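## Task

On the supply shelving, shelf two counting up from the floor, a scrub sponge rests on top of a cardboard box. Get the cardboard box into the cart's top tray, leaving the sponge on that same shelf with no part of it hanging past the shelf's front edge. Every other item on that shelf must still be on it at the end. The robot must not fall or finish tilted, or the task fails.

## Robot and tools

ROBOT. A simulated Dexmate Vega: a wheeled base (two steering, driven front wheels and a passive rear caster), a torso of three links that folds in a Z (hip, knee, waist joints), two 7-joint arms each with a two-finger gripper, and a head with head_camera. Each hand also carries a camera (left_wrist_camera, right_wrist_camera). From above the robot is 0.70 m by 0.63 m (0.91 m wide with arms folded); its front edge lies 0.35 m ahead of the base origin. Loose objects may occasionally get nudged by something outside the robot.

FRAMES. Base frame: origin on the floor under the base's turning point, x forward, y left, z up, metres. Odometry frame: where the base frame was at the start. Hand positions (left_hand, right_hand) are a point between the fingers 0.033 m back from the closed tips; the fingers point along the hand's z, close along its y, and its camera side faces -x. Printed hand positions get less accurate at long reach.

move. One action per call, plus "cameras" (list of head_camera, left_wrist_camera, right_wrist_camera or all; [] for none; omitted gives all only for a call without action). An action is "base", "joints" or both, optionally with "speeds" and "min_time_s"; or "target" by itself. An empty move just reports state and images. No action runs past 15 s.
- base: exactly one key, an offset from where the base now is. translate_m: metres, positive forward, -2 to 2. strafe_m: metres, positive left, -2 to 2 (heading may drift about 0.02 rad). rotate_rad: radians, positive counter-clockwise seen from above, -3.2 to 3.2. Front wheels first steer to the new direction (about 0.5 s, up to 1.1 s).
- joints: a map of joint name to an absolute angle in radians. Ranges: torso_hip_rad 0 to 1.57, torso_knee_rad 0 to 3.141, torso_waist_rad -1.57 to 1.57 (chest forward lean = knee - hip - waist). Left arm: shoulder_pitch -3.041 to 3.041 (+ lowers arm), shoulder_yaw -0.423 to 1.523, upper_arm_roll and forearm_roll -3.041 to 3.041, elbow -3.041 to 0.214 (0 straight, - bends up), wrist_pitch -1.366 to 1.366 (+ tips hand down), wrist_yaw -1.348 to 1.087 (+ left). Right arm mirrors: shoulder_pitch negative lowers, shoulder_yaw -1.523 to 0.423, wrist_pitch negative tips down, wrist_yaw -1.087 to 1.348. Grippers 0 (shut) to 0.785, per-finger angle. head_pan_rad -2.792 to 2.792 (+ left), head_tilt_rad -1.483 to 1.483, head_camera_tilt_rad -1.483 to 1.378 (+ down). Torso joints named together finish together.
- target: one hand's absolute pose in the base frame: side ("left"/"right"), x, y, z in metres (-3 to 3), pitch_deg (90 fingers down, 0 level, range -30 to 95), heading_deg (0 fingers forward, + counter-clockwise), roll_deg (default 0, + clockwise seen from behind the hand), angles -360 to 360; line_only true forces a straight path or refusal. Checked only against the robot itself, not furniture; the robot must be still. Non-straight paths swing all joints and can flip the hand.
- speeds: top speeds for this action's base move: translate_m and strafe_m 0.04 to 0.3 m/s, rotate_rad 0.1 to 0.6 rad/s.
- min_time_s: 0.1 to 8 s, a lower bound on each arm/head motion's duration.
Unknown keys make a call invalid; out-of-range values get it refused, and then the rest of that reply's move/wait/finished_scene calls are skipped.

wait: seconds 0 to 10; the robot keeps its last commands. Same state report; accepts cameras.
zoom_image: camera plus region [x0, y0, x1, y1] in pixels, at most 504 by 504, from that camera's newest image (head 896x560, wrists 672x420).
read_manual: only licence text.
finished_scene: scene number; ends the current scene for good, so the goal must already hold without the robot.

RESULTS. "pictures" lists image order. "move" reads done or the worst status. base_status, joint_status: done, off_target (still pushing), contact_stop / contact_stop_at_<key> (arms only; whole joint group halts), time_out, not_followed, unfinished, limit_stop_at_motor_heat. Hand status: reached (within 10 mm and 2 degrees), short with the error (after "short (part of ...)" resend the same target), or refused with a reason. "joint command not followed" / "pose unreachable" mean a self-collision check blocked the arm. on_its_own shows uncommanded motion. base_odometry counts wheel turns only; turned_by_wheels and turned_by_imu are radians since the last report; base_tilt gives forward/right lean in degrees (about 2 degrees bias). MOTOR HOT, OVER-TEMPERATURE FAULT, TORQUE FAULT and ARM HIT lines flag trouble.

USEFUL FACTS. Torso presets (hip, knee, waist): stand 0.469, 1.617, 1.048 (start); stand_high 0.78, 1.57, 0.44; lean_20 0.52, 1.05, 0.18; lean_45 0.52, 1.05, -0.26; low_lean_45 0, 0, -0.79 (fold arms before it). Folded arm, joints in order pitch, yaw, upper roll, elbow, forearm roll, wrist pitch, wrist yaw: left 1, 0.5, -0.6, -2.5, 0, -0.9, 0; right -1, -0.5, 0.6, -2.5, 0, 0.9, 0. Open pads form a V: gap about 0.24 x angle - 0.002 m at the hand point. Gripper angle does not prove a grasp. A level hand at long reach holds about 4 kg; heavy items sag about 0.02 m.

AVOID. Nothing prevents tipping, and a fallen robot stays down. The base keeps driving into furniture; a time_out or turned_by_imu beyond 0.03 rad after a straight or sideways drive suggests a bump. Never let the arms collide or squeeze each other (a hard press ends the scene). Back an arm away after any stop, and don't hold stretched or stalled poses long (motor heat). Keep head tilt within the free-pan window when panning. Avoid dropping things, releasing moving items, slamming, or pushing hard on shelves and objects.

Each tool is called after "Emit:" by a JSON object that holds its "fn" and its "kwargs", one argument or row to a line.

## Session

Emit:
{"fn": "move", "kwargs": {
  "joints": {"head_pan_rad": -1.3, "head_camera_tilt_rad": 0.2},
  "cameras": ["head_camera"]
}}

Emit:
{"fn": "move", "kwargs": {
  "joints": {"head_pan_rad": -2.4, "head_camera_tilt_rad": 0.2},
  "cameras": ["head_camera"]
}}

Emit:
{"fn": "move", "kwargs": {
  "joints": {"head_pan_rad": 0, "head_camera_tilt_rad": 0.2},
  "cameras": ["head_camera"]
}}

Emit:
{"fn": "move", "kwargs": {
  "joints": {"head_pan_rad": 1.3, "head_camera_tilt_rad": 0.2},
  "cameras": ["head_camera"]
}}

Emit:
{"fn": "move", "kwargs": {
  "joints": {"head_pan_rad": 2.5, "head_camera_tilt_rad": 0.2},
  "cameras": ["head_camera"]
}}

Scene clock: 1.53 s.
Joint torques (N m): left_arm=[7.22 0.31 1.05 -3.65 0.01 -3.11 0.17] | right_arm=[-4.22 0.17 0.27 -5.17 0.15 2.88 -0.08]
move: done
base_odometry: x=+0.000 y=+0.000 heading=+0.000
turned_by_wheels: +0.000
turned_by_imu: +0.000
base_tilt: forward=+0.1 right=+0.3
base_status: not commanded
joint_positions: torso_hip_rad=+0.469 torso_knee_rad=+1.617 torso_waist_rad=+1.048 left_shoulder_pitch_rad=+2.207 left_shoulder_yaw_rad=-0.004 left_upper_arm_roll_rad=-0.018 left_elbow_rad=-1.107 left_forearm_roll_rad=-0.008 left_wrist_pitch_rad=-0.518 left_wrist_yaw_rad=+0.011 left_gripper_rad=+0.005 right_shoulder_pitch_rad=-2.186 right_shoulder_yaw_rad=-0.016 right_upper_arm_roll_rad=-0.019 right_elbow_rad=-1.087 right_forearm_roll_rad=-0.017 right_wrist_pitch_rad=+0.491 right_wrist_yaw_rad=+0.011 right_gripper_rad=+0.005 head_pan_rad=-1.299 head_tilt_rad=+0.000 head_camera_tilt_rad=+0.199
joint_status: all done
chest: x=-0.0111 y=+0.0000 z=+1.4155 quat_wxyz=(+0.999, +0.000, +0.050, +0.000) (m; base frame)
left_hand: x=+0.2019 y=+0.2451 z=+0.6135 quat_wxyz=(+0.430, -0.012, +0.902, +0.013) pitch_deg=+39.0 heading_deg=+2.4 roll_deg=+0.9 back=up (m; base frame)
right_hand: x=+0.2001 y=-0.2164 z=+0.6013 quat_wxyz=(+0.418, -0.022, +0.908, +0.011) pitch_deg=+40.6 heading_deg=+2.8 roll_deg=+0.1 back=up (m; base frame)
pictures: head_camera
camera_calibration:
head_camera: T_world_to_cam=[[-0.954291, -0.275972, 0.114748, -0.21622], [-0.168914, 0.181259, -0.968821, 1.46981], [0.246568, -0.94392, -0.219589, 0.30631], [0, 0, 0, 1]] pos_world=[-0.0335915, -0.0369542, 1.51606]

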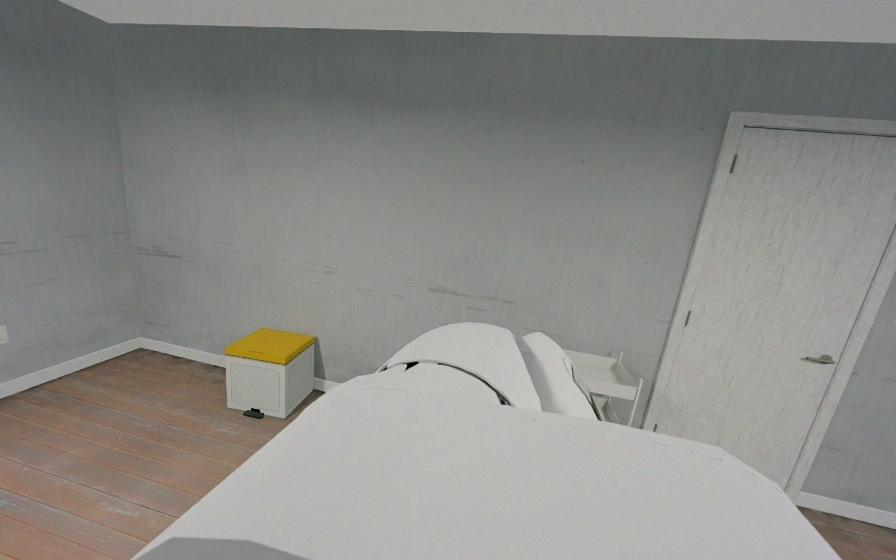

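Scene clock: 2.93 s.
Joint torques (N m): left_arm=[7.38 0.31 0.97 -4.27 -0.12 -2.93 0.08] | right_arm=[-5.3 -0.15 1.28 -4.55 0 2.52 -0.31]
move: done
base_odometry: x=+0.000 y=+0.000 heading=+0.000
turned_by_wheels: +0.000
turned_by_imu: +0.000
base_tilt: forward=+0.1 right=+0.3
base_status: not commanded
joint_positions: torso_hip_rad=+0.469 torso_knee_rad=+1.617 torso_waist_rad=+1.048 left_shoulder_pitch_rad=+2.207 left_shoulder_yaw_rad=-0.004 left_upper_arm_roll_rad=-0.018 left_elbow_rad=-1.107 left_forearm_roll_rad=-0.008 left_wrist_pitch_rad=-0.518 left_wrist_yaw_rad=+0.011 left_gripper_rad=+0.005 right_shoulder_pitch_rad=-2.186 right_shoulder_yaw_rad=-0.016 right_upper_arm_roll_rad=-0.019 right_elbow_rad=-1.087 right_forearm_roll_rad=-0.017 right_wrist_pitch_rad=+0.491 right_wrist_yaw_rad=+0.011 right_gripper_rad=+0.005 head_pan_rad=-2.399 head_tilt_rad=+0.000 head_camera_tilt_rad=+0.199
joint_status: all done
chest: x=-0.0111 y=+0.0000 z=+1.4155 quat_wxyz=(+0.999, +0.000, +0.050, +0.000) (m; base frame)
left_hand: x=+0.2019 y=+0.2451 z=+0.6135 quat_wxyz=(+0.430, -0.012, +0.902, +0.013) pitch_deg=+39.0 heading_deg=+2.4 roll_deg=+0.9 back=up (m; base frame)
right_hand: x=+0.2001 y=-0.2164 z=+0.6013 quat_wxyz=(+0.418, -0.022, +0.908, +0.011) pitch_deg=+40.6 heading_deg=+2.8 roll_deg=+0.1 back=up (m; base frame)
pictures: head_camera
camera_calibration:
head_camera: T_world_to_cam=[[-0.676622, 0.7312, 0.0867688, -0.152971], [0.0305817, 0.145644, -0.988864, 1.51517], [-0.735695, -0.666434, -0.120907, 0.0831985], [0, 0, 0, 1]] pos_world=[-0.088631, -0.0533769, 1.52163]

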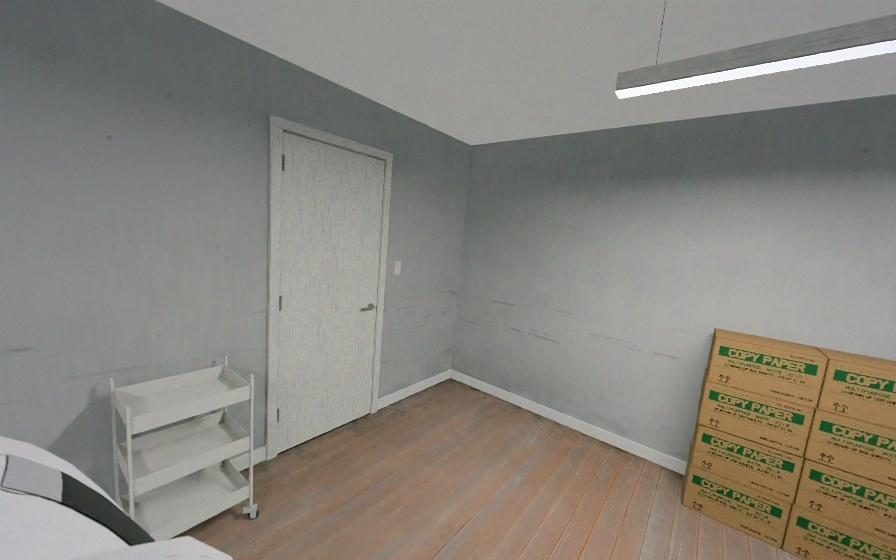

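Scene clock: 5.20 s.
Joint torques (N m): left_arm=[7.49 0.68 1.14 -4.29 -0.08 -3.29 0.1] | right_arm=[-5.06 -0.11 0.88 -4.56 0.02 2.9 -0.15]
move: done
base_odometry: x=+0.000 y=+0.000 heading=+0.000
turned_by_wheels: +0.000
turned_by_imu: +0.001
base_tilt: forward=+0.1 right=+0.3
base_status: not commanded
joint_positions: torso_hip_rad=+0.469 torso_knee_rad=+1.617 torso_waist_rad=+1.048 left_shoulder_pitch_rad=+2.207 left_shoulder_yaw_rad=-0.004 left_upper_arm_roll_rad=-0.018 left_elbow_rad=-1.107 left_forearm_roll_rad=-0.008 left_wrist_pitch_rad=-0.518 left_wrist_yaw_rad=+0.011 left_gripper_rad=+0.005 right_shoulder_pitch_rad=-2.186 right_shoulder_yaw_rad=-0.016 right_upper_arm_roll_rad=-0.019 right_elbow_rad=-1.087 right_forearm_roll_rad=-0.017 right_wrist_pitch_rad=+0.491 right_wrist_yaw_rad=+0.011 right_gripper_rad=+0.005 head_pan_rad=-0.001 head_tilt_rad=+0.000 head_camera_tilt_rad=+0.199
joint_status: all done
chest: x=-0.0111 y=+0.0000 z=+1.4155 quat_wxyz=(+0.999, +0.000, +0.050, +0.000) (m; base frame)
left_hand: x=+0.2019 y=+0.2451 z=+0.6135 quat_wxyz=(+0.430, -0.012, +0.902, +0.013) pitch_deg=+39.0 heading_deg=+2.4 roll_deg=+0.9 back=up (m; base frame)
right_hand: x=+0.2001 y=-0.2164 z=+0.6013 quat_wxyz=(+0.418, -0.022, +0.908, +0.011) pitch_deg=+40.6 heading_deg=+2.8 roll_deg=+0.1 back=up (m; base frame)
pictures: head_camera
camera_calibration:
head_camera: T_world_to_cam=[[0.00936522, -0.999796, 0.0178932, 0.00275585], [-0.290859, -0.019844, -0.95656, 1.44204], [0.95672, 0.00375399, -0.290985, 0.467768], [0, 0, 0, 1]] pos_world=[-0.0281195, 0.029615, 1.51546]

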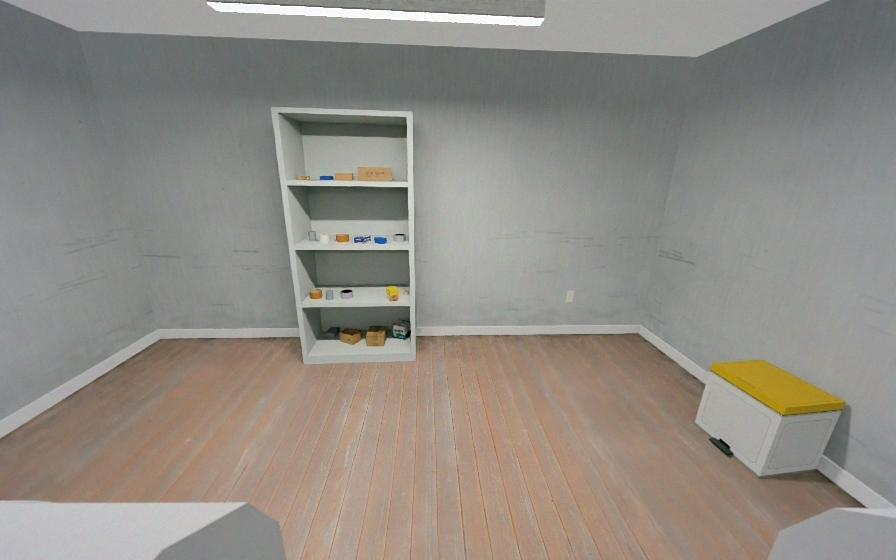

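Scene clock: 6.73 s.
Joint torques (N m): left_arm=[6.77 0.93 0.84 -3.83 0.03 -2.55 0.14] | right_arm=[-5.26 -0.49 0.54 -4.09 -0.07 3.81 -0.04]
move: done
base_odometry: x=+0.000 y=+0.000 heading=+0.000
turned_by_wheels: +0.000
turned_by_imu: +0.000
base_tilt: forward=+0.1 right=+0.3
base_status: not commanded
joint_positions: torso_hip_rad=+0.469 torso_knee_rad=+1.617 torso_waist_rad=+1.048 left_shoulder_pitch_rad=+2.207 left_shoulder_yaw_rad=-0.004 left_upper_arm_roll_rad=-0.018 left_elbow_rad=-1.107 left_forearm_roll_rad=-0.008 left_wrist_pitch_rad=-0.518 left_wrist_yaw_rad=+0.011 left_gripper_rad=+0.005 right_shoulder_pitch_rad=-2.186 right_shoulder_yaw_rad=-0.016 right_upper_arm_roll_rad=-0.019 right_elbow_rad=-1.087 right_forearm_roll_rad=-0.017 right_wrist_pitch_rad=+0.491 right_wrist_yaw_rad=+0.011 right_gripper_rad=+0.005 head_pan_rad=+1.299 head_tilt_rad=+0.000 head_camera_tilt_rad=+0.199
joint_status: all done
chest: x=-0.0111 y=+0.0000 z=+1.4155 quat_wxyz=(+0.999, +0.000, +0.050, +0.000) (m; base frame)
left_hand: x=+0.2019 y=+0.2451 z=+0.6135 quat_wxyz=(+0.430, -0.012, +0.902, +0.013) pitch_deg=+39.0 heading_deg=+2.4 roll_deg=+0.9 back=up (m; base frame)
right_hand: x=+0.2001 y=-0.2164 z=+0.6013 quat_wxyz=(+0.418, -0.022, +0.908, +0.011) pitch_deg=+40.6 heading_deg=+2.8 roll_deg=+0.1 back=up (m; base frame)
pictures: head_camera
camera_calibration:
head_camera: T_world_to_cam=[[0.962404, -0.26024, -0.0778019, 0.21919], [-0.130548, -0.191994, -0.972674, 1.47852], [0.238191, 0.946263, -0.218749, 0.304491], [0, 0, 0, 1]] pos_world=[-0.0904582, 0.0527794, 1.52178]

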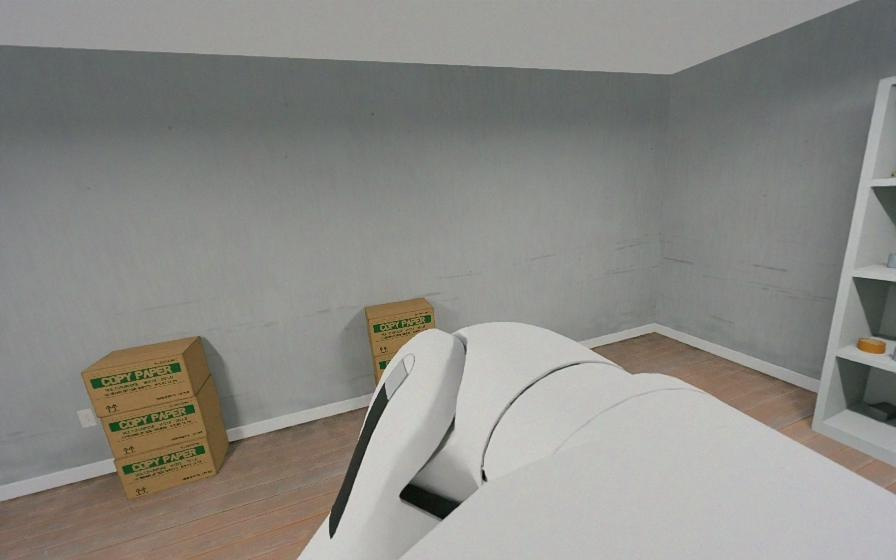

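Scene clock: 8.20 s.
Joint torques (N m): left_arm=[7.22 1.14 1.29 -4.12 -0.12 -3.03 -0.04] | right_arm=[-6.06 -1.45 0.95 -4.74 -0.14 2.53 -0.16]
move: done
base_odometry: x=+0.000 y=+0.000 heading=+0.000
turned_by_wheels: +0.000
turned_by_imu: +0.000
base_tilt: forward=+0.2 right=+0.3
base_status: not commanded
joint_positions: torso_hip_rad=+0.469 torso_knee_rad=+1.617 torso_waist_rad=+1.048 left_shoulder_pitch_rad=+2.207 left_shoulder_yaw_rad=-0.004 left_upper_arm_roll_rad=-0.018 left_elbow_rad=-1.107 left_forearm_roll_rad=-0.008 left_wrist_pitch_rad=-0.518 left_wrist_yaw_rad=+0.011 left_gripper_rad=+0.005 right_shoulder_pitch_rad=-2.186 right_shoulder_yaw_rad=-0.016 right_upper_arm_roll_rad=-0.019 right_elbow_rad=-1.087 right_forearm_roll_rad=-0.017 right_wrist_pitch_rad=+0.491 right_wrist_yaw_rad=+0.011 right_gripper_rad=+0.005 head_pan_rad=+2.499 head_tilt_rad=+0.000 head_camera_tilt_rad=+0.199
joint_status: all done
chest: x=-0.0111 y=+0.0000 z=+1.4155 quat_wxyz=(+0.999, +0.000, +0.050, +0.000) (m; base frame)
left_hand: x=+0.2019 y=+0.2451 z=+0.6135 quat_wxyz=(+0.430, -0.012, +0.902, +0.013) pitch_deg=+39.0 heading_deg=+2.4 roll_deg=+0.9 back=up (m; base frame)
right_hand: x=+0.2001 y=-0.2164 z=+0.6013 quat_wxyz=(+0.418, -0.022, +0.908, +0.011) pitch_deg=+40.6 heading_deg=+2.8 roll_deg=+0.1 back=up (m; base frame)
pictures: head_camera
camera_calibration:
head_camera: T_world_to_cam=[[0.591274, 0.805453, -0.0404933, 0.134912], [0.0682986, -0.100041, -0.992636, 1.52367], [-0.803573, 0.584155, -0.114163, 0.067876], [0, 0, 0, 1]] pos_world=[-0.129291, 0.00411353, 1.52566]

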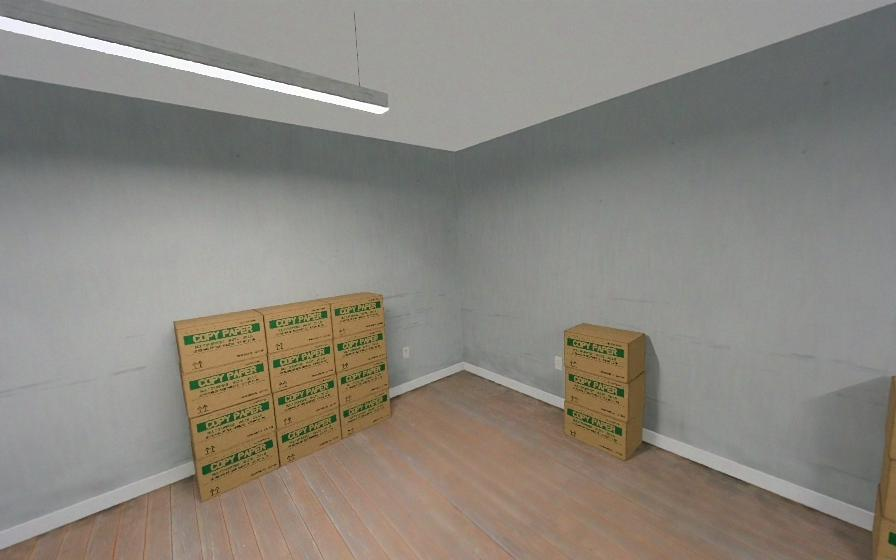

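Emit:
{"fn": "move", "kwargs": {
  "base": {"rotate_rad": 0.077},
  "joints": {"left_shoulder_pitch_rad": 1, "left_shoulder_yaw_rad": 0.5, "left_upper_arm_roll_rad": -0.6, "left_elbow_rad": -2.5, "left_forearm_roll_rad": 0, "left_wrist_pitch_rad": -0.9, "left_wrist_yaw_rad": 0, "head_pan_rad": 0, "head_camera_tilt_rad": 0.4}
}}

Emit:
{"fn": "move", "kwargs": {
  "base": {"strafe_m": 0.48}
}}

Emit:
{"fn": "move", "kwargs": {
  "target": {"side":"right","x":0.42,"y":-0.28,"z":1.05,"pitch_deg":10,"heading_deg":0}
}}

Emit:
{"fn": "move", "kwargs": {
  "base": {"translate_m": 1.3},
  "cameras": ["head_camera","right_wrist_camera"]
}}

Scene clock: 15.83 s.
Joint torques (N m): left_arm=[-12 11.5 -1.49 0.73 -0.14 2.96 0.03] | right_arm=[-3.95 -1.02 0.63 -4.38 -0.45 2.57 0.07]
move: done
base_odometry: x=+0.000 y=+0.000 heading=+0.077
turned_by_wheels: +0.077
turned_by_imu: +0.075
base_tilt: forward=+0.2 right=+0.3
base_status: done
joint_positions: torso_hip_rad=+0.469 torso_knee_rad=+1.617 torso_waist_rad=+1.048 left_shoulder_pitch_rad=+1.005 left_shoulder_yaw_rad=+0.498 left_upper_arm_roll_rad=-0.597 left_elbow_rad=-2.494 left_forearm_roll_rad=+0.000 left_wrist_pitch_rad=-0.898 left_wrist_yaw_rad=+0.000 left_gripper_rad=+0.005 right_shoulder_pitch_rad=-2.186 right_shoulder_yaw_rad=-0.016 right_upper_arm_roll_rad=-0.019 right_elbow_rad=-1.087 right_forearm_roll_rad=-0.017 right_wrist_pitch_rad=+0.491 right_wrist_yaw_rad=+0.011 right_gripper_rad=+0.005 head_pan_rad=+0.001 head_tilt_rad=+0.000 head_camera_tilt_rad=+0.399
joint_status: all done
chest: x=-0.0111 y=+0.0000 z=+1.4155 quat_wxyz=(+0.999, +0.000, +0.050, +0.000) (m; base frame)
left_hand: x=-0.0197 y=+0.1558 z=+1.7190 quat_wxyz=(+0.842, +0.203, -0.393, +0.309) pitch_deg=-37.5 heading_deg=-132.5 roll_deg=-7.2 back=down (m; base frame)
right_hand: x=+0.2001 y=-0.2164 z=+0.6013 quat_wxyz=(+0.418, -0.022, +0.908, +0.011) pitch_deg=+40.6 heading_deg=+2.8 roll_deg=+0.1 back=up (m; base frame)
camera_calibration:
head_camera: T_world_to_cam=[[0.0140623, -0.999783, 0.0153958, 0.00685977], [-0.474993, -0.0202284, -0.879757, 1.31386], [0.879877, 0.00505853, -0.475174, 0.734822], [0, 0, 0, 1]] pos_world=[-0.0225762, 0.0297184, 1.50494]
left_wrist_camera: T_world_to_cam=[[0.676765, -0.724584, -0.130257, 0.346307], [0.562655, 0.394969, 0.726236, -1.23614], [-0.474771, -0.564781, 0.674992, -0.928075], [0, 0, 0, 1]] pos_world=[0.0205257, 0.215005, 1.56928]
right_wrist_camera: T_world_to_cam=[[0.0213656, -0.998838, 0.0431949, -0.254286], [-0.757971, -0.0443563, -0.650778, 0.584835], [0.651938, -0.0188362, -0.758038, 0.476315], [0, 0, 0, 1]] pos_world=[0.138193, -0.219078, 0.752647]

Scene clock: 19.97 s.
Joint torques (N m): left_arm=[-13.19 11.34 -1.48 0.39 -0.31 2.66 0.03] | right_arm=[-5.57 -0.34 0.02 -4.74 -0.24 2.59 -0.11]
move: done
base_odometry: x=-0.036 y=+0.478 heading=+0.080
turned_by_wheels: +0.003
turned_by_imu: +0.005
base_tilt: forward=+0.1 right=+0.2
base_status: done
joint_positions: torso_hip_rad=+0.469 torso_knee_rad=+1.617 torso_waist_rad=+1.048 left_shoulder_pitch_rad=+1.000 left_shoulder_yaw_rad=+0.500 left_upper_arm_roll_rad=-0.600 left_elbow_rad=-2.500 left_forearm_roll_rad=+0.000 left_wrist_pitch_rad=-0.900 left_wrist_yaw_rad=+0.000 left_gripper_rad=+0.005 right_shoulder_pitch_rad=-2.186 right_shoulder_yaw_rad=-0.016 right_upper_arm_roll_rad=-0.019 right_elbow_rad=-1.087 right_forearm_roll_rad=-0.017 right_wrist_pitch_rad=+0.491 right_wrist_yaw_rad=+0.011 right_gripper_rad=+0.005 head_pan_rad=+0.001 head_tilt_rad=+0.000 head_camera_tilt_rad=+0.399
joint_status: not commanded
chest: x=-0.0111 y=+0.0000 z=+1.4155 quat_wxyz=(+0.999, +0.000, +0.050, +0.000) (m; base frame)
left_hand: x=-0.0239 y=+0.1532 z=+1.7166 quat_wxyz=(+0.839, +0.205, -0.398, +0.310) pitch_deg=-36.8 heading_deg=-132.5 roll_deg=-6.9 back=down (m; base frame)
right_hand: x=+0.2001 y=-0.2164 z=+0.6013 quat_wxyz=(+0.418, -0.022, +0.908, +0.011) pitch_deg=+40.6 heading_deg=+2.8 roll_deg=+0.1 back=up (m; base frame)
camera_calibration:
head_camera: T_world_to_cam=[[0.0139758, -0.999783, 0.0154458, 0.00678212], [-0.474995, -0.0202314, -0.879756, 1.31386], [0.879878, 0.00495857, -0.475175, 0.734825], [0, 0, 0, 1]] pos_world=[-0.0225759, 0.0297181, 1.50494]
left_wrist_camera: T_world_to_cam=[[0.68007, -0.722101, -0.126787, 0.340748], [0.553239, 0.391978, 0.735037, -1.24588], [-0.481074, -0.57002, 0.666067, -0.914019], [0, 0, 0, 1]] pos_world=[0.0178242, 0.213401, 1.56777]
right_wrist_camera: T_world_to_cam=[[0.0213656, -0.998838, 0.0431949, -0.254286], [-0.757971, -0.0443563, -0.650778, 0.584835], [0.651938, -0.0188362, -0.758038, 0.476315], [0, 0, 0, 1]] pos_world=[0.138193, -0.219078, 0.752647]

Scene clock: 25.90 s.
Joint torques (N m): left_arm=[-12.16 10.9 -1.1 1.19 -0.32 2.95 0.14] | right_arm=[-6.1 -4.06 7.47 -11.29 -0.97 3.15 -0.31]
move: done
base_odometry: x=-0.036 y=+0.478 heading=+0.080
turned_by_wheels: +0.000
turned_by_imu: +0.002
base_tilt: forward=+0.2 right=+0.3
base_status: not commanded
joint_positions: torso_hip_rad=+0.469 torso_knee_rad=+1.617 torso_waist_rad=+1.048 left_shoulder_pitch_rad=+1.000 left_shoulder_yaw_rad=+0.500 left_upper_arm_roll_rad=-0.600 left_elbow_rad=-2.500 left_forearm_roll_rad=+0.000 left_wrist_pitch_rad=-0.900 left_wrist_yaw_rad=+0.000 left_gripper_rad=+0.005 right_shoulder_pitch_rad=-2.544 right_shoulder_yaw_rad=-0.893 right_upper_arm_roll_rad=+0.008 right_elbow_rad=-2.368 right_forearm_roll_rad=+0.533 right_wrist_pitch_rad=+0.266 right_wrist_yaw_rad=-0.615 right_gripper_rad=+0.005 head_pan_rad=+0.001 head_tilt_rad=+0.000 head_camera_tilt_rad=+0.399
joint_status: not commanded
chest: x=-0.0111 y=+0.0000 z=+1.4155 quat_wxyz=(+0.999, +0.000, +0.050, +0.000) (m; base frame)
left_hand: x=-0.0239 y=+0.1532 z=+1.7166 quat_wxyz=(+0.839, +0.205, -0.398, +0.310) pitch_deg=-36.8 heading_deg=-132.5 roll_deg=-6.9 back=down (m; base frame)
right_hand: x=+0.4200 y=-0.2817 z=+1.0482 quat_wxyz=(+0.643, +0.000, +0.766, -0.002) pitch_deg=+10.0 heading_deg=-0.1 roll_deg=-0.2 back=up (m; base frame)
right_hand_status: reached (checked arc [a long move; over the whole arc the hand travels 0.61 m to end 0.50 m from its start, up to 0.15 m off the straight line; right_elbow_rad turns most, 1.29 rad; on the way or at its end the hand turns up to 31 deg from its attitude at the start], planned for 4.4 s): 2 mm and 0.2 deg off.
camera_calibration:
head_camera: T_world_to_cam=[[0.0139758, -0.999783, 0.0154458, 0.00678212], [-0.474995, -0.0202314, -0.879756, 1.31386], [0.879878, 0.00495857, -0.475175, 0.734825], [0, 0, 0, 1]] pos_world=[-0.0225759, 0.0297181, 1.50494]
left_wrist_camera: T_world_to_cam=[[0.68007, -0.722101, -0.126787, 0.340748], [0.553239, 0.391978, 0.735037, -1.24588], [-0.481074, -0.57002, 0.666067, -0.914019], [0, 0, 0, 1]] pos_world=[0.0178242, 0.213401, 1.56777]
right_wrist_camera: T_world_to_cam=[[-0.047978, -0.998481, 0.0270737, -0.297455], [-0.322882, -0.0101463, -0.946385, 1.17631], [0.945222, -0.0541473, -0.321905, 0.0801688], [0, 0, 0, 1]] pos_world=[0.289761, -0.280727, 1.1471]

Scene clock: 32.77 s.
Joint torques (N m): left_arm=[-11.29 10.42 -1.36 1.91 -0.34 3.03 0.21] | right_arm=[-6.65 -3.14 5.64 -11.44 -0.96 3.31 -0.32]
move: done
base_odometry: x=+1.260 y=+0.578 heading=+0.079
turned_by_wheels: -0.001
turned_by_imu: -0.007
base_tilt: forward=+0.2 right=+0.3
base_status: done
joint_positions: torso_hip_rad=+0.469 torso_knee_rad=+1.617 torso_waist_rad=+1.048 left_shoulder_pitch_rad=+1.000 left_shoulder_yaw_rad=+0.500 left_upper_arm_roll_rad=-0.600 left_elbow_rad=-2.500 left_forearm_roll_rad=+0.000 left_wrist_pitch_rad=-0.900 left_wrist_yaw_rad=+0.000 left_gripper_rad=+0.005 right_shoulder_pitch_rad=-2.546 right_shoulder_yaw_rad=-0.897 right_upper_arm_roll_rad=+0.008 right_elbow_rad=-2.374 right_forearm_roll_rad=+0.536 right_wrist_pitch_rad=+0.265 right_wrist_yaw_rad=-0.617 right_gripper_rad=+0.005 head_pan_rad=+0.001 head_tilt_rad=+0.000 head_camera_tilt_rad=+0.399
joint_status: not commanded
chest: x=-0.0110 y=+0.0000 z=+1.4155 quat_wxyz=(+0.999, +0.000, +0.050, +0.000) (m; base frame)
left_hand: x=-0.0238 y=+0.1532 z=+1.7166 quat_wxyz=(+0.839, +0.205, -0.398, +0.310) pitch_deg=-36.8 heading_deg=-132.5 roll_deg=-6.9 back=down (m; base frame)
right_hand: x=+0.4199 y=-0.2800 z=+1.0495 quat_wxyz=(+0.642, +0.000, +0.766, +0.000) pitch_deg=+10.1 heading_deg=+0.0 roll_deg=+0.0 back=up (m; base frame)
pictures: head_camera, right_wrist_camera
camera_calibration:
head_camera: T_world_to_cam=[[0.0139784, -0.999783, 0.015441, 0.00678814], [-0.475191, -0.0202294, -0.87965, 1.31374], [0.879771, 0.00495864, -0.475371, 0.735031], [0, 0, 0, 1]] pos_world=[-0.0224768, 0.0297181, 1.50494]
right_wrist_camera: T_world_to_cam=[[-0.0461804, -0.998632, 0.0245079, -0.293917], [-0.323128, -0.00828137, -0.946319, 1.17804], [0.945228, -0.0516206, -0.322304, 0.0819082], [0, 0, 0, 1]] pos_world=[0.289662, -0.279531, 1.1484]

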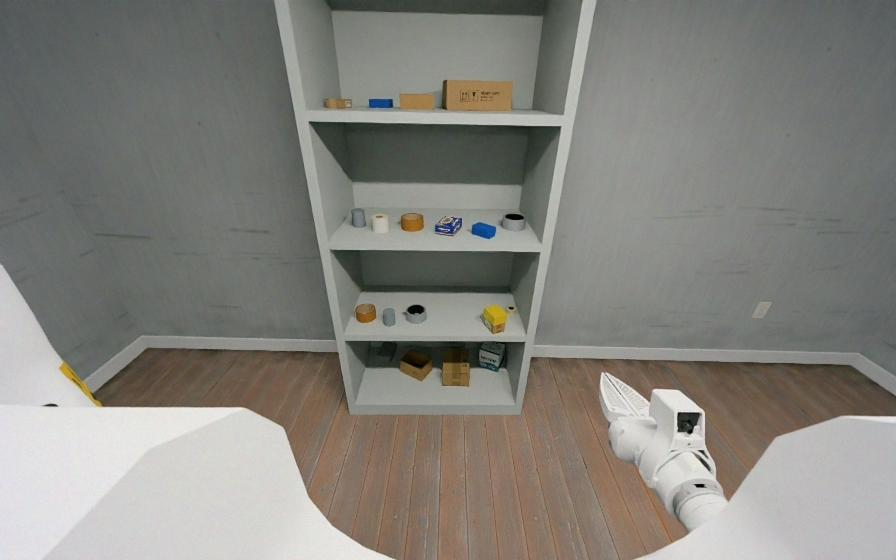

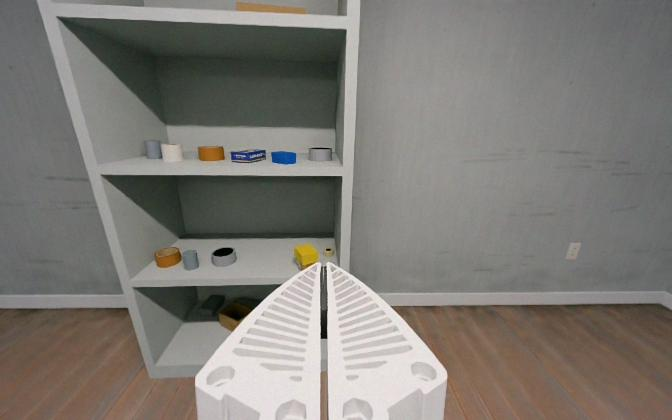

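Emit:
{"fn": "move", "kwargs": {
  "target": {"side":"right","x":0.45,"y":-0.28,"z":1.36,"pitch_deg":-18,"heading_deg":0}
}}

Emit:
{"fn": "move", "kwargs": {
  "joints": {"torso_hip_rad": 0.1, "torso_knee_rad": 0.4, "torso_waist_rad": -0.4, "head_camera_tilt_rad": -0.1, "right_gripper_rad": 0.5}
}}

Emit:
{"fn": "move", "kwargs": {
  "base": {"translate_m": 0.45},
  "speeds": {"translate_m": 0.2},
  "cameras": ["head_camera","right_wrist_camera"]
}}

Scene clock: 36.40 s.
Joint torques (N m): left_arm=[-11.23 11.02 -1.45 1.22 -0.42 3 0.16] | right_arm=[5.09 -4.85 8.22 -10.29 -0.81 2.42 -0.67]
move: done
base_odometry: x=+1.260 y=+0.578 heading=+0.079
turned_by_wheels: +0.000
turned_by_imu: +0.001
base_tilt: forward=+0.1 right=+0.3
base_status: not commanded
joint_positions: torso_hip_rad=+0.469 torso_knee_rad=+1.617 torso_waist_rad=+1.048 left_shoulder_pitch_rad=+1.000 left_shoulder_yaw_rad=+0.500 left_upper_arm_roll_rad=-0.600 left_elbow_rad=-2.500 left_forearm_roll_rad=+0.000 left_wrist_pitch_rad=-0.900 left_wrist_yaw_rad=+0.000 left_gripper_rad=+0.005 right_shoulder_pitch_rad=-2.574 right_shoulder_yaw_rad=-0.901 right_upper_arm_roll_rad=+0.401 right_elbow_rad=-2.695 right_forearm_roll_rad=+0.549 right_wrist_pitch_rad=+0.285 right_wrist_yaw_rad=-0.680 right_gripper_rad=+0.005 head_pan_rad=+0.001 head_tilt_rad=+0.000 head_camera_tilt_rad=+0.399
joint_status: not commanded
chest: x=-0.0110 y=+0.0000 z=+1.4155 quat_wxyz=(+0.999, +0.000, +0.050, +0.000) (m; base frame)
left_hand: x=-0.0238 y=+0.1532 z=+1.7166 quat_wxyz=(+0.839, +0.205, -0.398, +0.310) pitch_deg=-36.8 heading_deg=-132.5 roll_deg=-6.9 back=down (m; base frame)
right_hand: x=+0.4504 y=-0.2804 z=+1.3550 quat_wxyz=(+0.807, +0.000, +0.591, +0.000) pitch_deg=-17.5 heading_deg=+0.0 roll_deg=+0.0 back=up (m; base frame)
right_hand_status: reached (straight line, planned for 1.6 s): 5 mm and 0.5 deg off.
camera_calibration:
head_camera: T_world_to_cam=[[0.0139784, -0.999783, 0.015441, 0.00678814], [-0.475191, -0.0202294, -0.87965, 1.31374], [0.879771, 0.00495864, -0.475371, 0.735031], [0, 0, 0, 1]] pos_world=[-0.0224768, 0.0297181, 1.50494]
left_wrist_camera: T_world_to_cam=[[0.680069, -0.722082, -0.126896, 0.340834], [0.553234, 0.391861, 0.735104, -1.24594], [-0.48108, -0.570125, 0.665973, -0.913735], [0, 0, 0, 1]] pos_world=[0.0179242, 0.213401, 1.56767]
right_wrist_camera: T_world_to_cam=[[-0.0528384, -0.998603, 0.0000385648, -0.264214], [0.151869, -0.00807394, -0.988368, 1.32011], [0.986987, -0.0522179, 0.152084, -0.510232], [0, 0, 0, 1]] pos_world=[0.289147, -0.27983, 1.38237]

Scene clock: 43.03 s.
Joint torques (N m): left_arm=[-8.47 11.8 -4.13 -1.28 -1.54 1.57 0.67] | right_arm=[0.7 -0.43 5.88 -10.77 -1.18 2.11 -0.47]
move: done
base_odometry: x=+1.260 y=+0.578 heading=+0.079
turned_by_wheels: +0.000
turned_by_imu: +0.002
base_tilt: forward=+0.1 right=+0.3
base_status: not commanded
joint_positions: torso_hip_rad=+0.100 torso_knee_rad=+0.400 torso_waist_rad=-0.400 left_shoulder_pitch_rad=+1.000 left_shoulder_yaw_rad=+0.500 left_upper_arm_roll_rad=-0.600 left_elbow_rad=-2.500 left_forearm_roll_rad=+0.000 left_wrist_pitch_rad=-0.900 left_wrist_yaw_rad=+0.000 left_gripper_rad=+0.005 right_shoulder_pitch_rad=-2.572 right_shoulder_yaw_rad=-0.901 right_upper_arm_roll_rad=+0.407 right_elbow_rad=-2.700 right_forearm_roll_rad=+0.551 right_wrist_pitch_rad=+0.284 right_wrist_yaw_rad=-0.681 right_gripper_rad=+0.500 head_pan_rad=+0.001 head_tilt_rad=+0.000 head_camera_tilt_rad=-0.099
joint_status: all done
chest: x=+0.0324 y=+0.0000 z=+1.0164 quat_wxyz=(+0.939, +0.000, +0.343, +0.000) (m; base frame)
left_hand: x=+0.1920 y=+0.1532 z=+1.2721 quat_wxyz=(+0.919, +0.287, -0.133, +0.235) pitch_deg=-53.1 heading_deg=-100.4 roll_deg=-50.8 back=down (m; base frame)
right_hand: x=+0.3813 y=-0.2801 z=+0.7097 quat_wxyz=(+0.599, +0.000, +0.801, +0.000) pitch_deg=+16.4 heading_deg=+0.0 roll_deg=+0.0 back=up (m; base frame)
camera_calibration:
head_camera: T_world_to_cam=[[0.0152968, -0.999789, 0.0137029, 0.01317], [-0.561713, -0.0199301, -0.827092, 0.972866], [0.82719, 0.00495474, -0.5619, 0.572729], [0, 0, 0, 1]] pos_world=[0.0725143, 0.0297189, 1.12628]
left_wrist_camera: T_world_to_cam=[[0.48975, -0.721923, -0.488847, 0.63466], [0.871615, 0.392041, 0.294263, -0.53898], [-0.0207871, -0.570202, 0.821242, -0.799853], [0, 0, 0, 1]] pos_world=[0.142331, 0.213401, 1.12573]
right_wrist_camera: T_world_to_cam=[[-0.0432549, -0.998627, 0.029534, -0.292064], [-0.426442, -0.00827846, -0.904477, 0.853707], [0.90348, -0.0517176, -0.425498, 0.0979385], [0, 0, 0, 1]] pos_world=[0.262937, -0.279531, 0.822457]

Scene clock: 46.63 s.
Joint torques (N m): left_arm=[-7.74 10.73 -4.3 -2.27 -1.55 1.6 0.68] | right_arm=[1.71 -2.36 5.15 -9.55 -1.01 2.66 -0.19]
move: done
base_odometry: x=+1.709 y=+0.612 heading=+0.078
turned_by_wheels: -0.001
turned_by_imu: -0.002
base_tilt: forward=+0.2 right=+0.2
base_status: done
joint_positions: torso_hip_rad=+0.100 torso_knee_rad=+0.400 torso_waist_rad=-0.400 left_shoulder_pitch_rad=+1.000 left_shoulder_yaw_rad=+0.500 left_upper_arm_roll_rad=-0.600 left_elbow_rad=-2.500 left_forearm_roll_rad=+0.000 left_wrist_pitch_rad=-0.900 left_wrist_yaw_rad=+0.000 left_gripper_rad=+0.005 right_shoulder_pitch_rad=-2.572 right_shoulder_yaw_rad=-0.901 right_upper_arm_roll_rad=+0.407 right_elbow_rad=-2.700 right_forearm_roll_rad=+0.551 right_wrist_pitch_rad=+0.284 right_wrist_yaw_rad=-0.681 right_gripper_rad=+0.500 head_pan_rad=+0.001 head_tilt_rad=+0.000 head_camera_tilt_rad=-0.099
joint_status: not commanded
chest: x=+0.0324 y=+0.0000 z=+1.0163 quat_wxyz=(+0.939, +0.000, +0.343, +0.000) (m; base frame)
left_hand: x=+0.1920 y=+0.1532 z=+1.2721 quat_wxyz=(+0.919, +0.287, -0.133, +0.235) pitch_deg=-53.1 heading_deg=-100.4 roll_deg=-50.8 back=down (m; base frame)
right_hand: x=+0.3814 y=-0.2801 z=+0.7097 quat_wxyz=(+0.599, +0.000, +0.801, +0.000) pitch_deg=+16.4 heading_deg=+0.0 roll_deg=+0.0 back=up (m; base frame)
pictures: head_camera, right_wrist_camera
camera_calibration:
head_camera: T_world_to_cam=[[0.0152979, -0.999789, 0.0137006, 0.0131739], [-0.561781, -0.0199293, -0.827046, 0.972736], [0.827144, 0.00495532, -0.561968, 0.572753], [0, 0, 0, 1]] pos_world=[0.0725139, 0.0297189, 1.12618]
right_wrist_camera: T_world_to_cam=[[-0.0432549, -0.998627, 0.029534, -0.292064], [-0.426442, -0.00827846, -0.904477, 0.853707], [0.90348, -0.0517176, -0.425498, 0.0979385], [0, 0, 0, 1]] pos_world=[0.262937, -0.279531, 0.822457]

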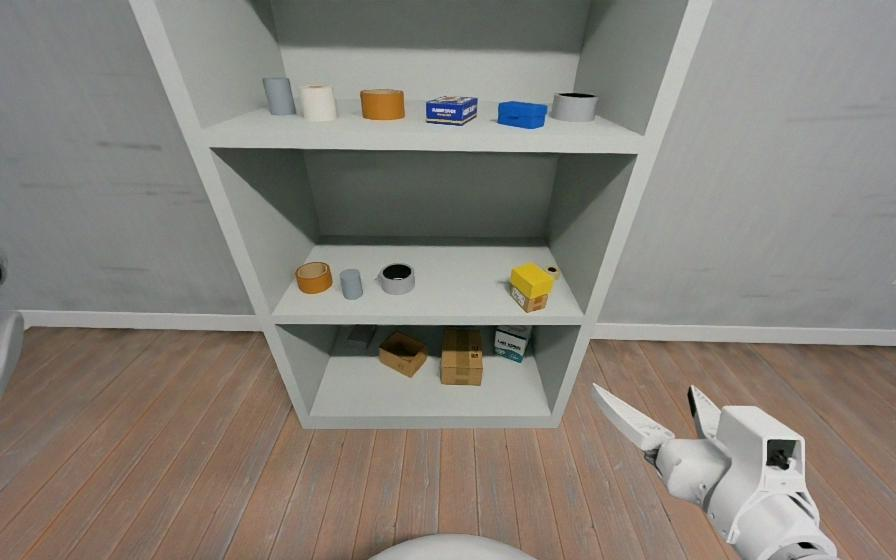

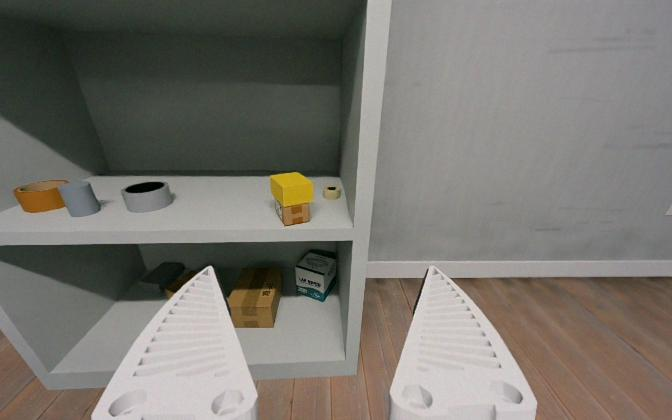

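Emit:
{"fn": "zoom_image", "kwargs": {
  "camera": "head_camera",
  "region": [470, 230, 620, 330]
}}

Emit:
{"fn": "zoom_image", "kwargs": {
  "camera": "right_wrist_camera",
  "region": [240, 150, 380, 250]
}}

Scaled by 3.360 from the camera's 896x560 image, which has a finer 960x600 frame.

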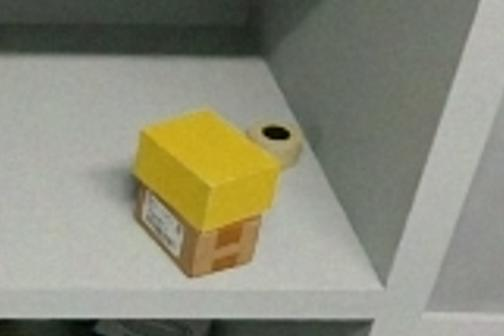

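Scaled by 3.600 from the camera's 672x420 image, which has a finer 960x600 frame.

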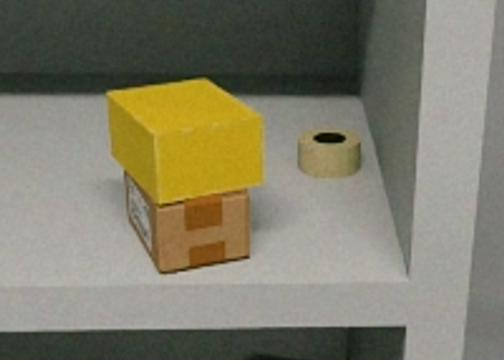

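Emit:
{"fn": "move", "kwargs": {
  "base": {"translate_m": 0.18},
  "speeds": {"translate_m": 0.15}
}}

Emit:
{"fn": "move", "kwargs": {
  "target": {"side":"right","x":0.515,"y":-0.273,"z":0.65,"pitch_deg":15,"heading_deg":27},
  "cameras": ["head_camera","right_wrist_camera"]
}}

Emit:
{"fn": "zoom_image", "kwargs": {
  "camera": "head_camera",
  "region": [470, 230, 710, 400]
}}

Scene clock: 51.00 s.
Joint torques (N m): left_arm=[-7.27 11.37 -3.78 -1.66 -1.64 1.91 0.72] | right_arm=[0.83 -0.57 5.81 -10.67 -1.03 1.83 -0.14]
move: done
base_odometry: x=+1.888 y=+0.626 heading=+0.077
turned_by_wheels: -0.001
turned_by_imu: -0.001
base_tilt: forward=+0.1 right=+0.3
base_status: done
joint_positions: torso_hip_rad=+0.100 torso_knee_rad=+0.400 torso_waist_rad=-0.400 left_shoulder_pitch_rad=+1.000 left_shoulder_yaw_rad=+0.500 left_upper_arm_roll_rad=-0.600 left_elbow_rad=-2.500 left_forearm_roll_rad=+0.000 left_wrist_pitch_rad=-0.900 left_wrist_yaw_rad=+0.000 left_gripper_rad=+0.005 right_shoulder_pitch_rad=-2.572 right_shoulder_yaw_rad=-0.901 right_upper_arm_roll_rad=+0.407 right_elbow_rad=-2.700 right_forearm_roll_rad=+0.551 right_wrist_pitch_rad=+0.284 right_wrist_yaw_rad=-0.681 right_gripper_rad=+0.500 head_pan_rad=+0.001 head_tilt_rad=+0.000 head_camera_tilt_rad=-0.099
joint_status: not commanded
chest: x=+0.0324 y=+0.0000 z=+1.0163 quat_wxyz=(+0.939, +0.000, +0.343, +0.000) (m; base frame)
left_hand: x=+0.1921 y=+0.1532 z=+1.2720 quat_wxyz=(+0.919, +0.287, -0.133, +0.235) pitch_deg=-53.1 heading_deg=-100.4 roll_deg=-50.8 back=down (m; base frame)
right_hand: x=+0.3814 y=-0.2801 z=+0.7097 quat_wxyz=(+0.599, +0.000, +0.801, +0.000) pitch_deg=+16.4 heading_deg=+0.0 roll_deg=+0.0 back=up (m; base frame)
camera_calibration:
head_camera: T_world_to_cam=[[0.0152979, -0.999789, 0.0137006, 0.0131739], [-0.561781, -0.0199293, -0.827046, 0.972736], [0.827144, 0.00495532, -0.561968, 0.572753], [0, 0, 0, 1]] pos_world=[0.0725139, 0.0297189, 1.12618]
left_wrist_camera: T_world_to_cam=[[0.489708, -0.721916, -0.488901, 0.634628], [0.871641, 0.392055, 0.294167, -0.538937], [-0.0206879, -0.570202, 0.821244, -0.799785], [0, 0, 0, 1]] pos_world=[0.142431, 0.213401, 1.12563]
right_wrist_camera: T_world_to_cam=[[-0.0432572, -0.998627, 0.0295398, -0.292068], [-0.426479, -0.00828061, -0.904459, 0.853701], [0.903462, -0.0517225, -0.425536, 0.0979725], [0, 0, 0, 1]] pos_world=[0.262937, -0.279531, 0.822457]

Scene clock: 55.20 s.
Joint torques (N m): left_arm=[-7.69 11.13 -4.1 -2.49 -1.59 1.64 0.89] | right_arm=[10.27 -4.36 5.06 -1.29 0.21 3.59 0.17]
move: done
base_odometry: x=+1.888 y=+0.626 heading=+0.077
turned_by_wheels: +0.000
turned_by_imu: +0.001
base_tilt: forward=+0.2 right=+0.3
base_status: not commanded
joint_positions: torso_hip_rad=+0.100 torso_knee_rad=+0.400 torso_waist_rad=-0.400 left_shoulder_pitch_rad=+1.000 left_shoulder_yaw_rad=+0.500 left_upper_arm_roll_rad=-0.600 left_elbow_rad=-2.500 left_forearm_roll_rad=+0.000 left_wrist_pitch_rad=-0.900 left_wrist_yaw_rad=+0.000 left_gripper_rad=+0.005 right_shoulder_pitch_rad=-2.221 right_shoulder_yaw_rad=-1.340 right_upper_arm_roll_rad=+0.507 right_elbow_rad=-2.037 right_forearm_roll_rad=+1.045 right_wrist_pitch_rad=+0.441 right_wrist_yaw_rad=+0.008 right_gripper_rad=+0.500 head_pan_rad=+0.001 head_tilt_rad=+0.000 head_camera_tilt_rad=-0.099
joint_status: not commanded
chest: x=+0.0324 y=+0.0000 z=+1.0163 quat_wxyz=(+0.939, +0.000, +0.343, +0.000) (m; base frame)
left_hand: x=+0.1921 y=+0.1532 z=+1.2720 quat_wxyz=(+0.919, +0.287, -0.133, +0.235) pitch_deg=-53.1 heading_deg=-100.4 roll_deg=-50.8 back=down (m; base frame)
right_hand: x=+0.5138 y=-0.2728 z=+0.6496 quat_wxyz=(+0.592, -0.184, +0.772, +0.142) pitch_deg=+15.1 heading_deg=+26.8 roll_deg=+0.1 back=up (m; base frame)
right_hand_status: reached (straight line, planned for 2.6 s): 1 mm and 0.2 deg off.
pictures: head_camera, right_wrist_camera
camera_calibration:
head_camera: T_world_to_cam=[[0.0152979, -0.999789, 0.0137006, 0.0131739], [-0.561781, -0.0199293, -0.827046, 0.972736], [0.827144, 0.00495532, -0.561968, 0.572753], [0, 0, 0, 1]] pos_world=[0.0725139, 0.0297189, 1.12618]
right_wrist_camera: T_world_to_cam=[[0.411696, -0.910908, 0.0274304, -0.485736], [-0.357633, -0.189175, -0.9145, 0.777729], [0.838215, 0.366686, -0.403654, 0.0866232], [0, 0, 0, 1]] pos_world=[0.405508, -0.327098, 0.759523]

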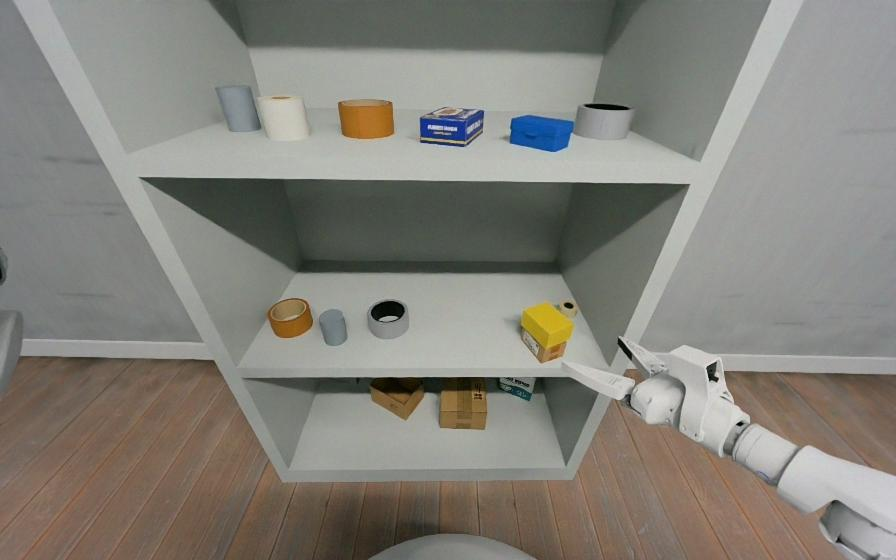

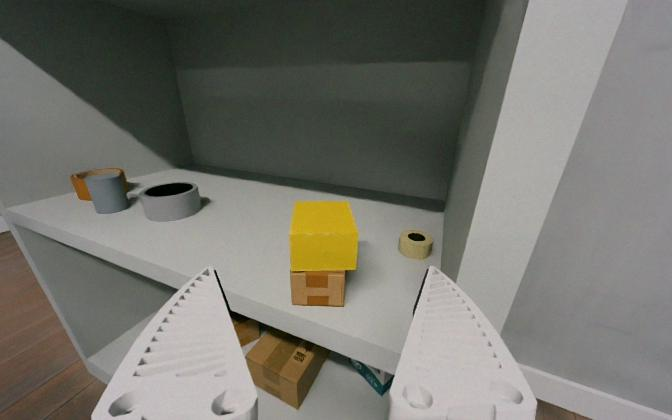

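Scaled by 2.100 from the camera's 896x560 image, which has a finer 960x600 frame.

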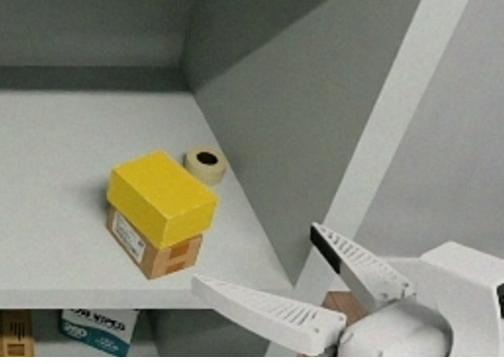

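Emit:
{"fn": "move", "kwargs": {
  "target": {"side":"right","x":0.65,"y":-0.204,"z":0.605,"pitch_deg":15,"heading_deg":27,"line_only":true},
  "cameras": ["head_camera","right_wrist_camera"]
}}

Emit:
{"fn": "zoom_image", "kwargs": {
  "camera": "head_camera",
  "region": [470, 230, 710, 400]
}}

Scene clock: 61.30 s.
Joint torques (N m): left_arm=[-7.94 12.16 -3.99 -2.85 -1.59 2.07 0.83] | right_arm=[17.53 -6.61 5.67 -3.73 -0.38 3.46 0.37]
move: done
base_odometry: x=+1.888 y=+0.626 heading=+0.077
turned_by_wheels: +0.000
turned_by_imu: +0.002
base_tilt: forward=+0.2 right=+0.3
base_status: not commanded
joint_positions: torso_hip_rad=+0.100 torso_knee_rad=+0.400 torso_waist_rad=-0.400 left_shoulder_pitch_rad=+1.000 left_shoulder_yaw_rad=+0.500 left_upper_arm_roll_rad=-0.600 left_elbow_rad=-2.500 left_forearm_roll_rad=+0.000 left_wrist_pitch_rad=-0.900 left_wrist_yaw_rad=+0.000 left_gripper_rad=+0.005 right_shoulder_pitch_rad=-1.008 right_shoulder_yaw_rad=-1.131 right_upper_arm_roll_rad=-0.432 right_elbow_rad=-1.865 right_forearm_roll_rad=+0.947 right_wrist_pitch_rad=+0.101 right_wrist_yaw_rad=-0.010 right_gripper_rad=+0.500 head_pan_rad=+0.001 head_tilt_rad=+0.000 head_camera_tilt_rad=-0.099
joint_status: not commanded
chest: x=+0.0324 y=+0.0000 z=+1.0163 quat_wxyz=(+0.939, +0.000, +0.343, +0.000) (m; base frame)
left_hand: x=+0.1921 y=+0.1532 z=+1.2720 quat_wxyz=(+0.919, +0.287, -0.133, +0.235) pitch_deg=-53.1 heading_deg=-100.4 roll_deg=-50.8 back=down (m; base frame)
right_hand: x=+0.6488 y=-0.2051 z=+0.6048 quat_wxyz=(+0.592, -0.185, +0.772, +0.142) pitch_deg=+15.0 heading_deg=+26.9 roll_deg=+0.0 back=up (m; base frame)
right_hand_status: reached (straight line, planned for 4.2 s): 2 mm and 0.1 deg off.
pictures: head_camera, right_wrist_camera
camera_calibration:
head_camera: T_world_to_cam=[[0.0152979, -0.999789, 0.0137006, 0.0131739], [-0.561781, -0.0199293, -0.827046, 0.972736], [0.827144, 0.00495532, -0.561968, 0.572753], [0, 0, 0, 1]] pos_world=[0.0725139, 0.0297189, 1.12618]
right_wrist_camera: T_world_to_cam=[[0.41359, -0.910021, 0.0283636, -0.480101], [-0.356539, -0.190549, -0.914643, 0.796907], [0.837749, 0.368174, -0.403267, -0.0691341], [0, 0, 0, 1]] pos_world=[0.54061, -0.259599, 0.714623]

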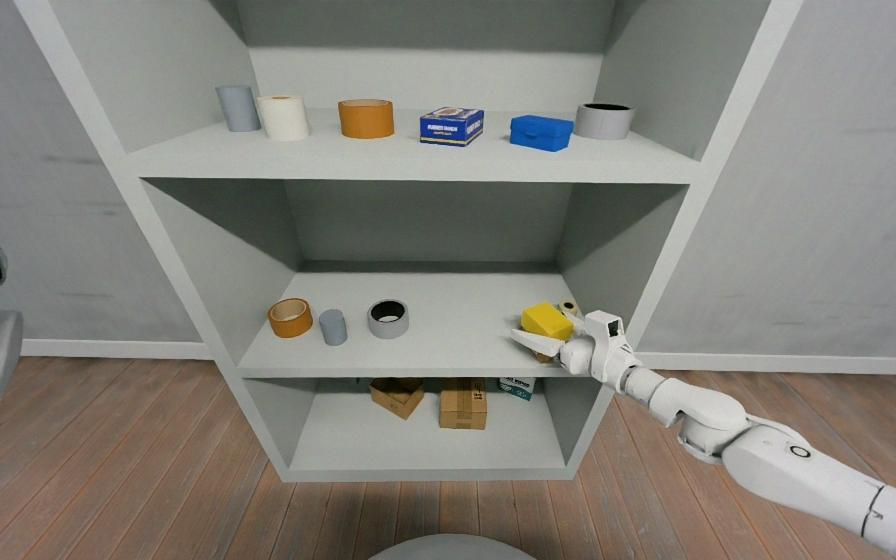

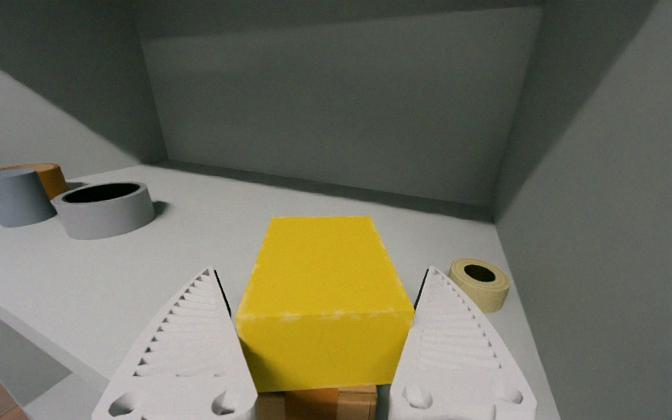

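Scaled by 2.100 from the camera's 896x560 image, which has a finer 960x600 frame.

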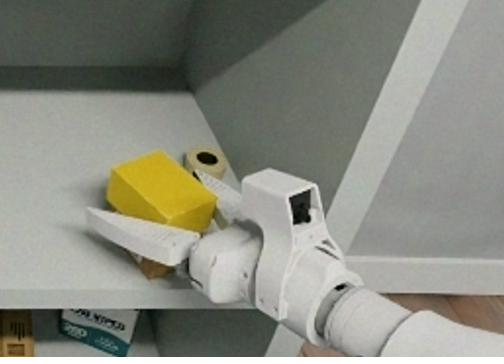

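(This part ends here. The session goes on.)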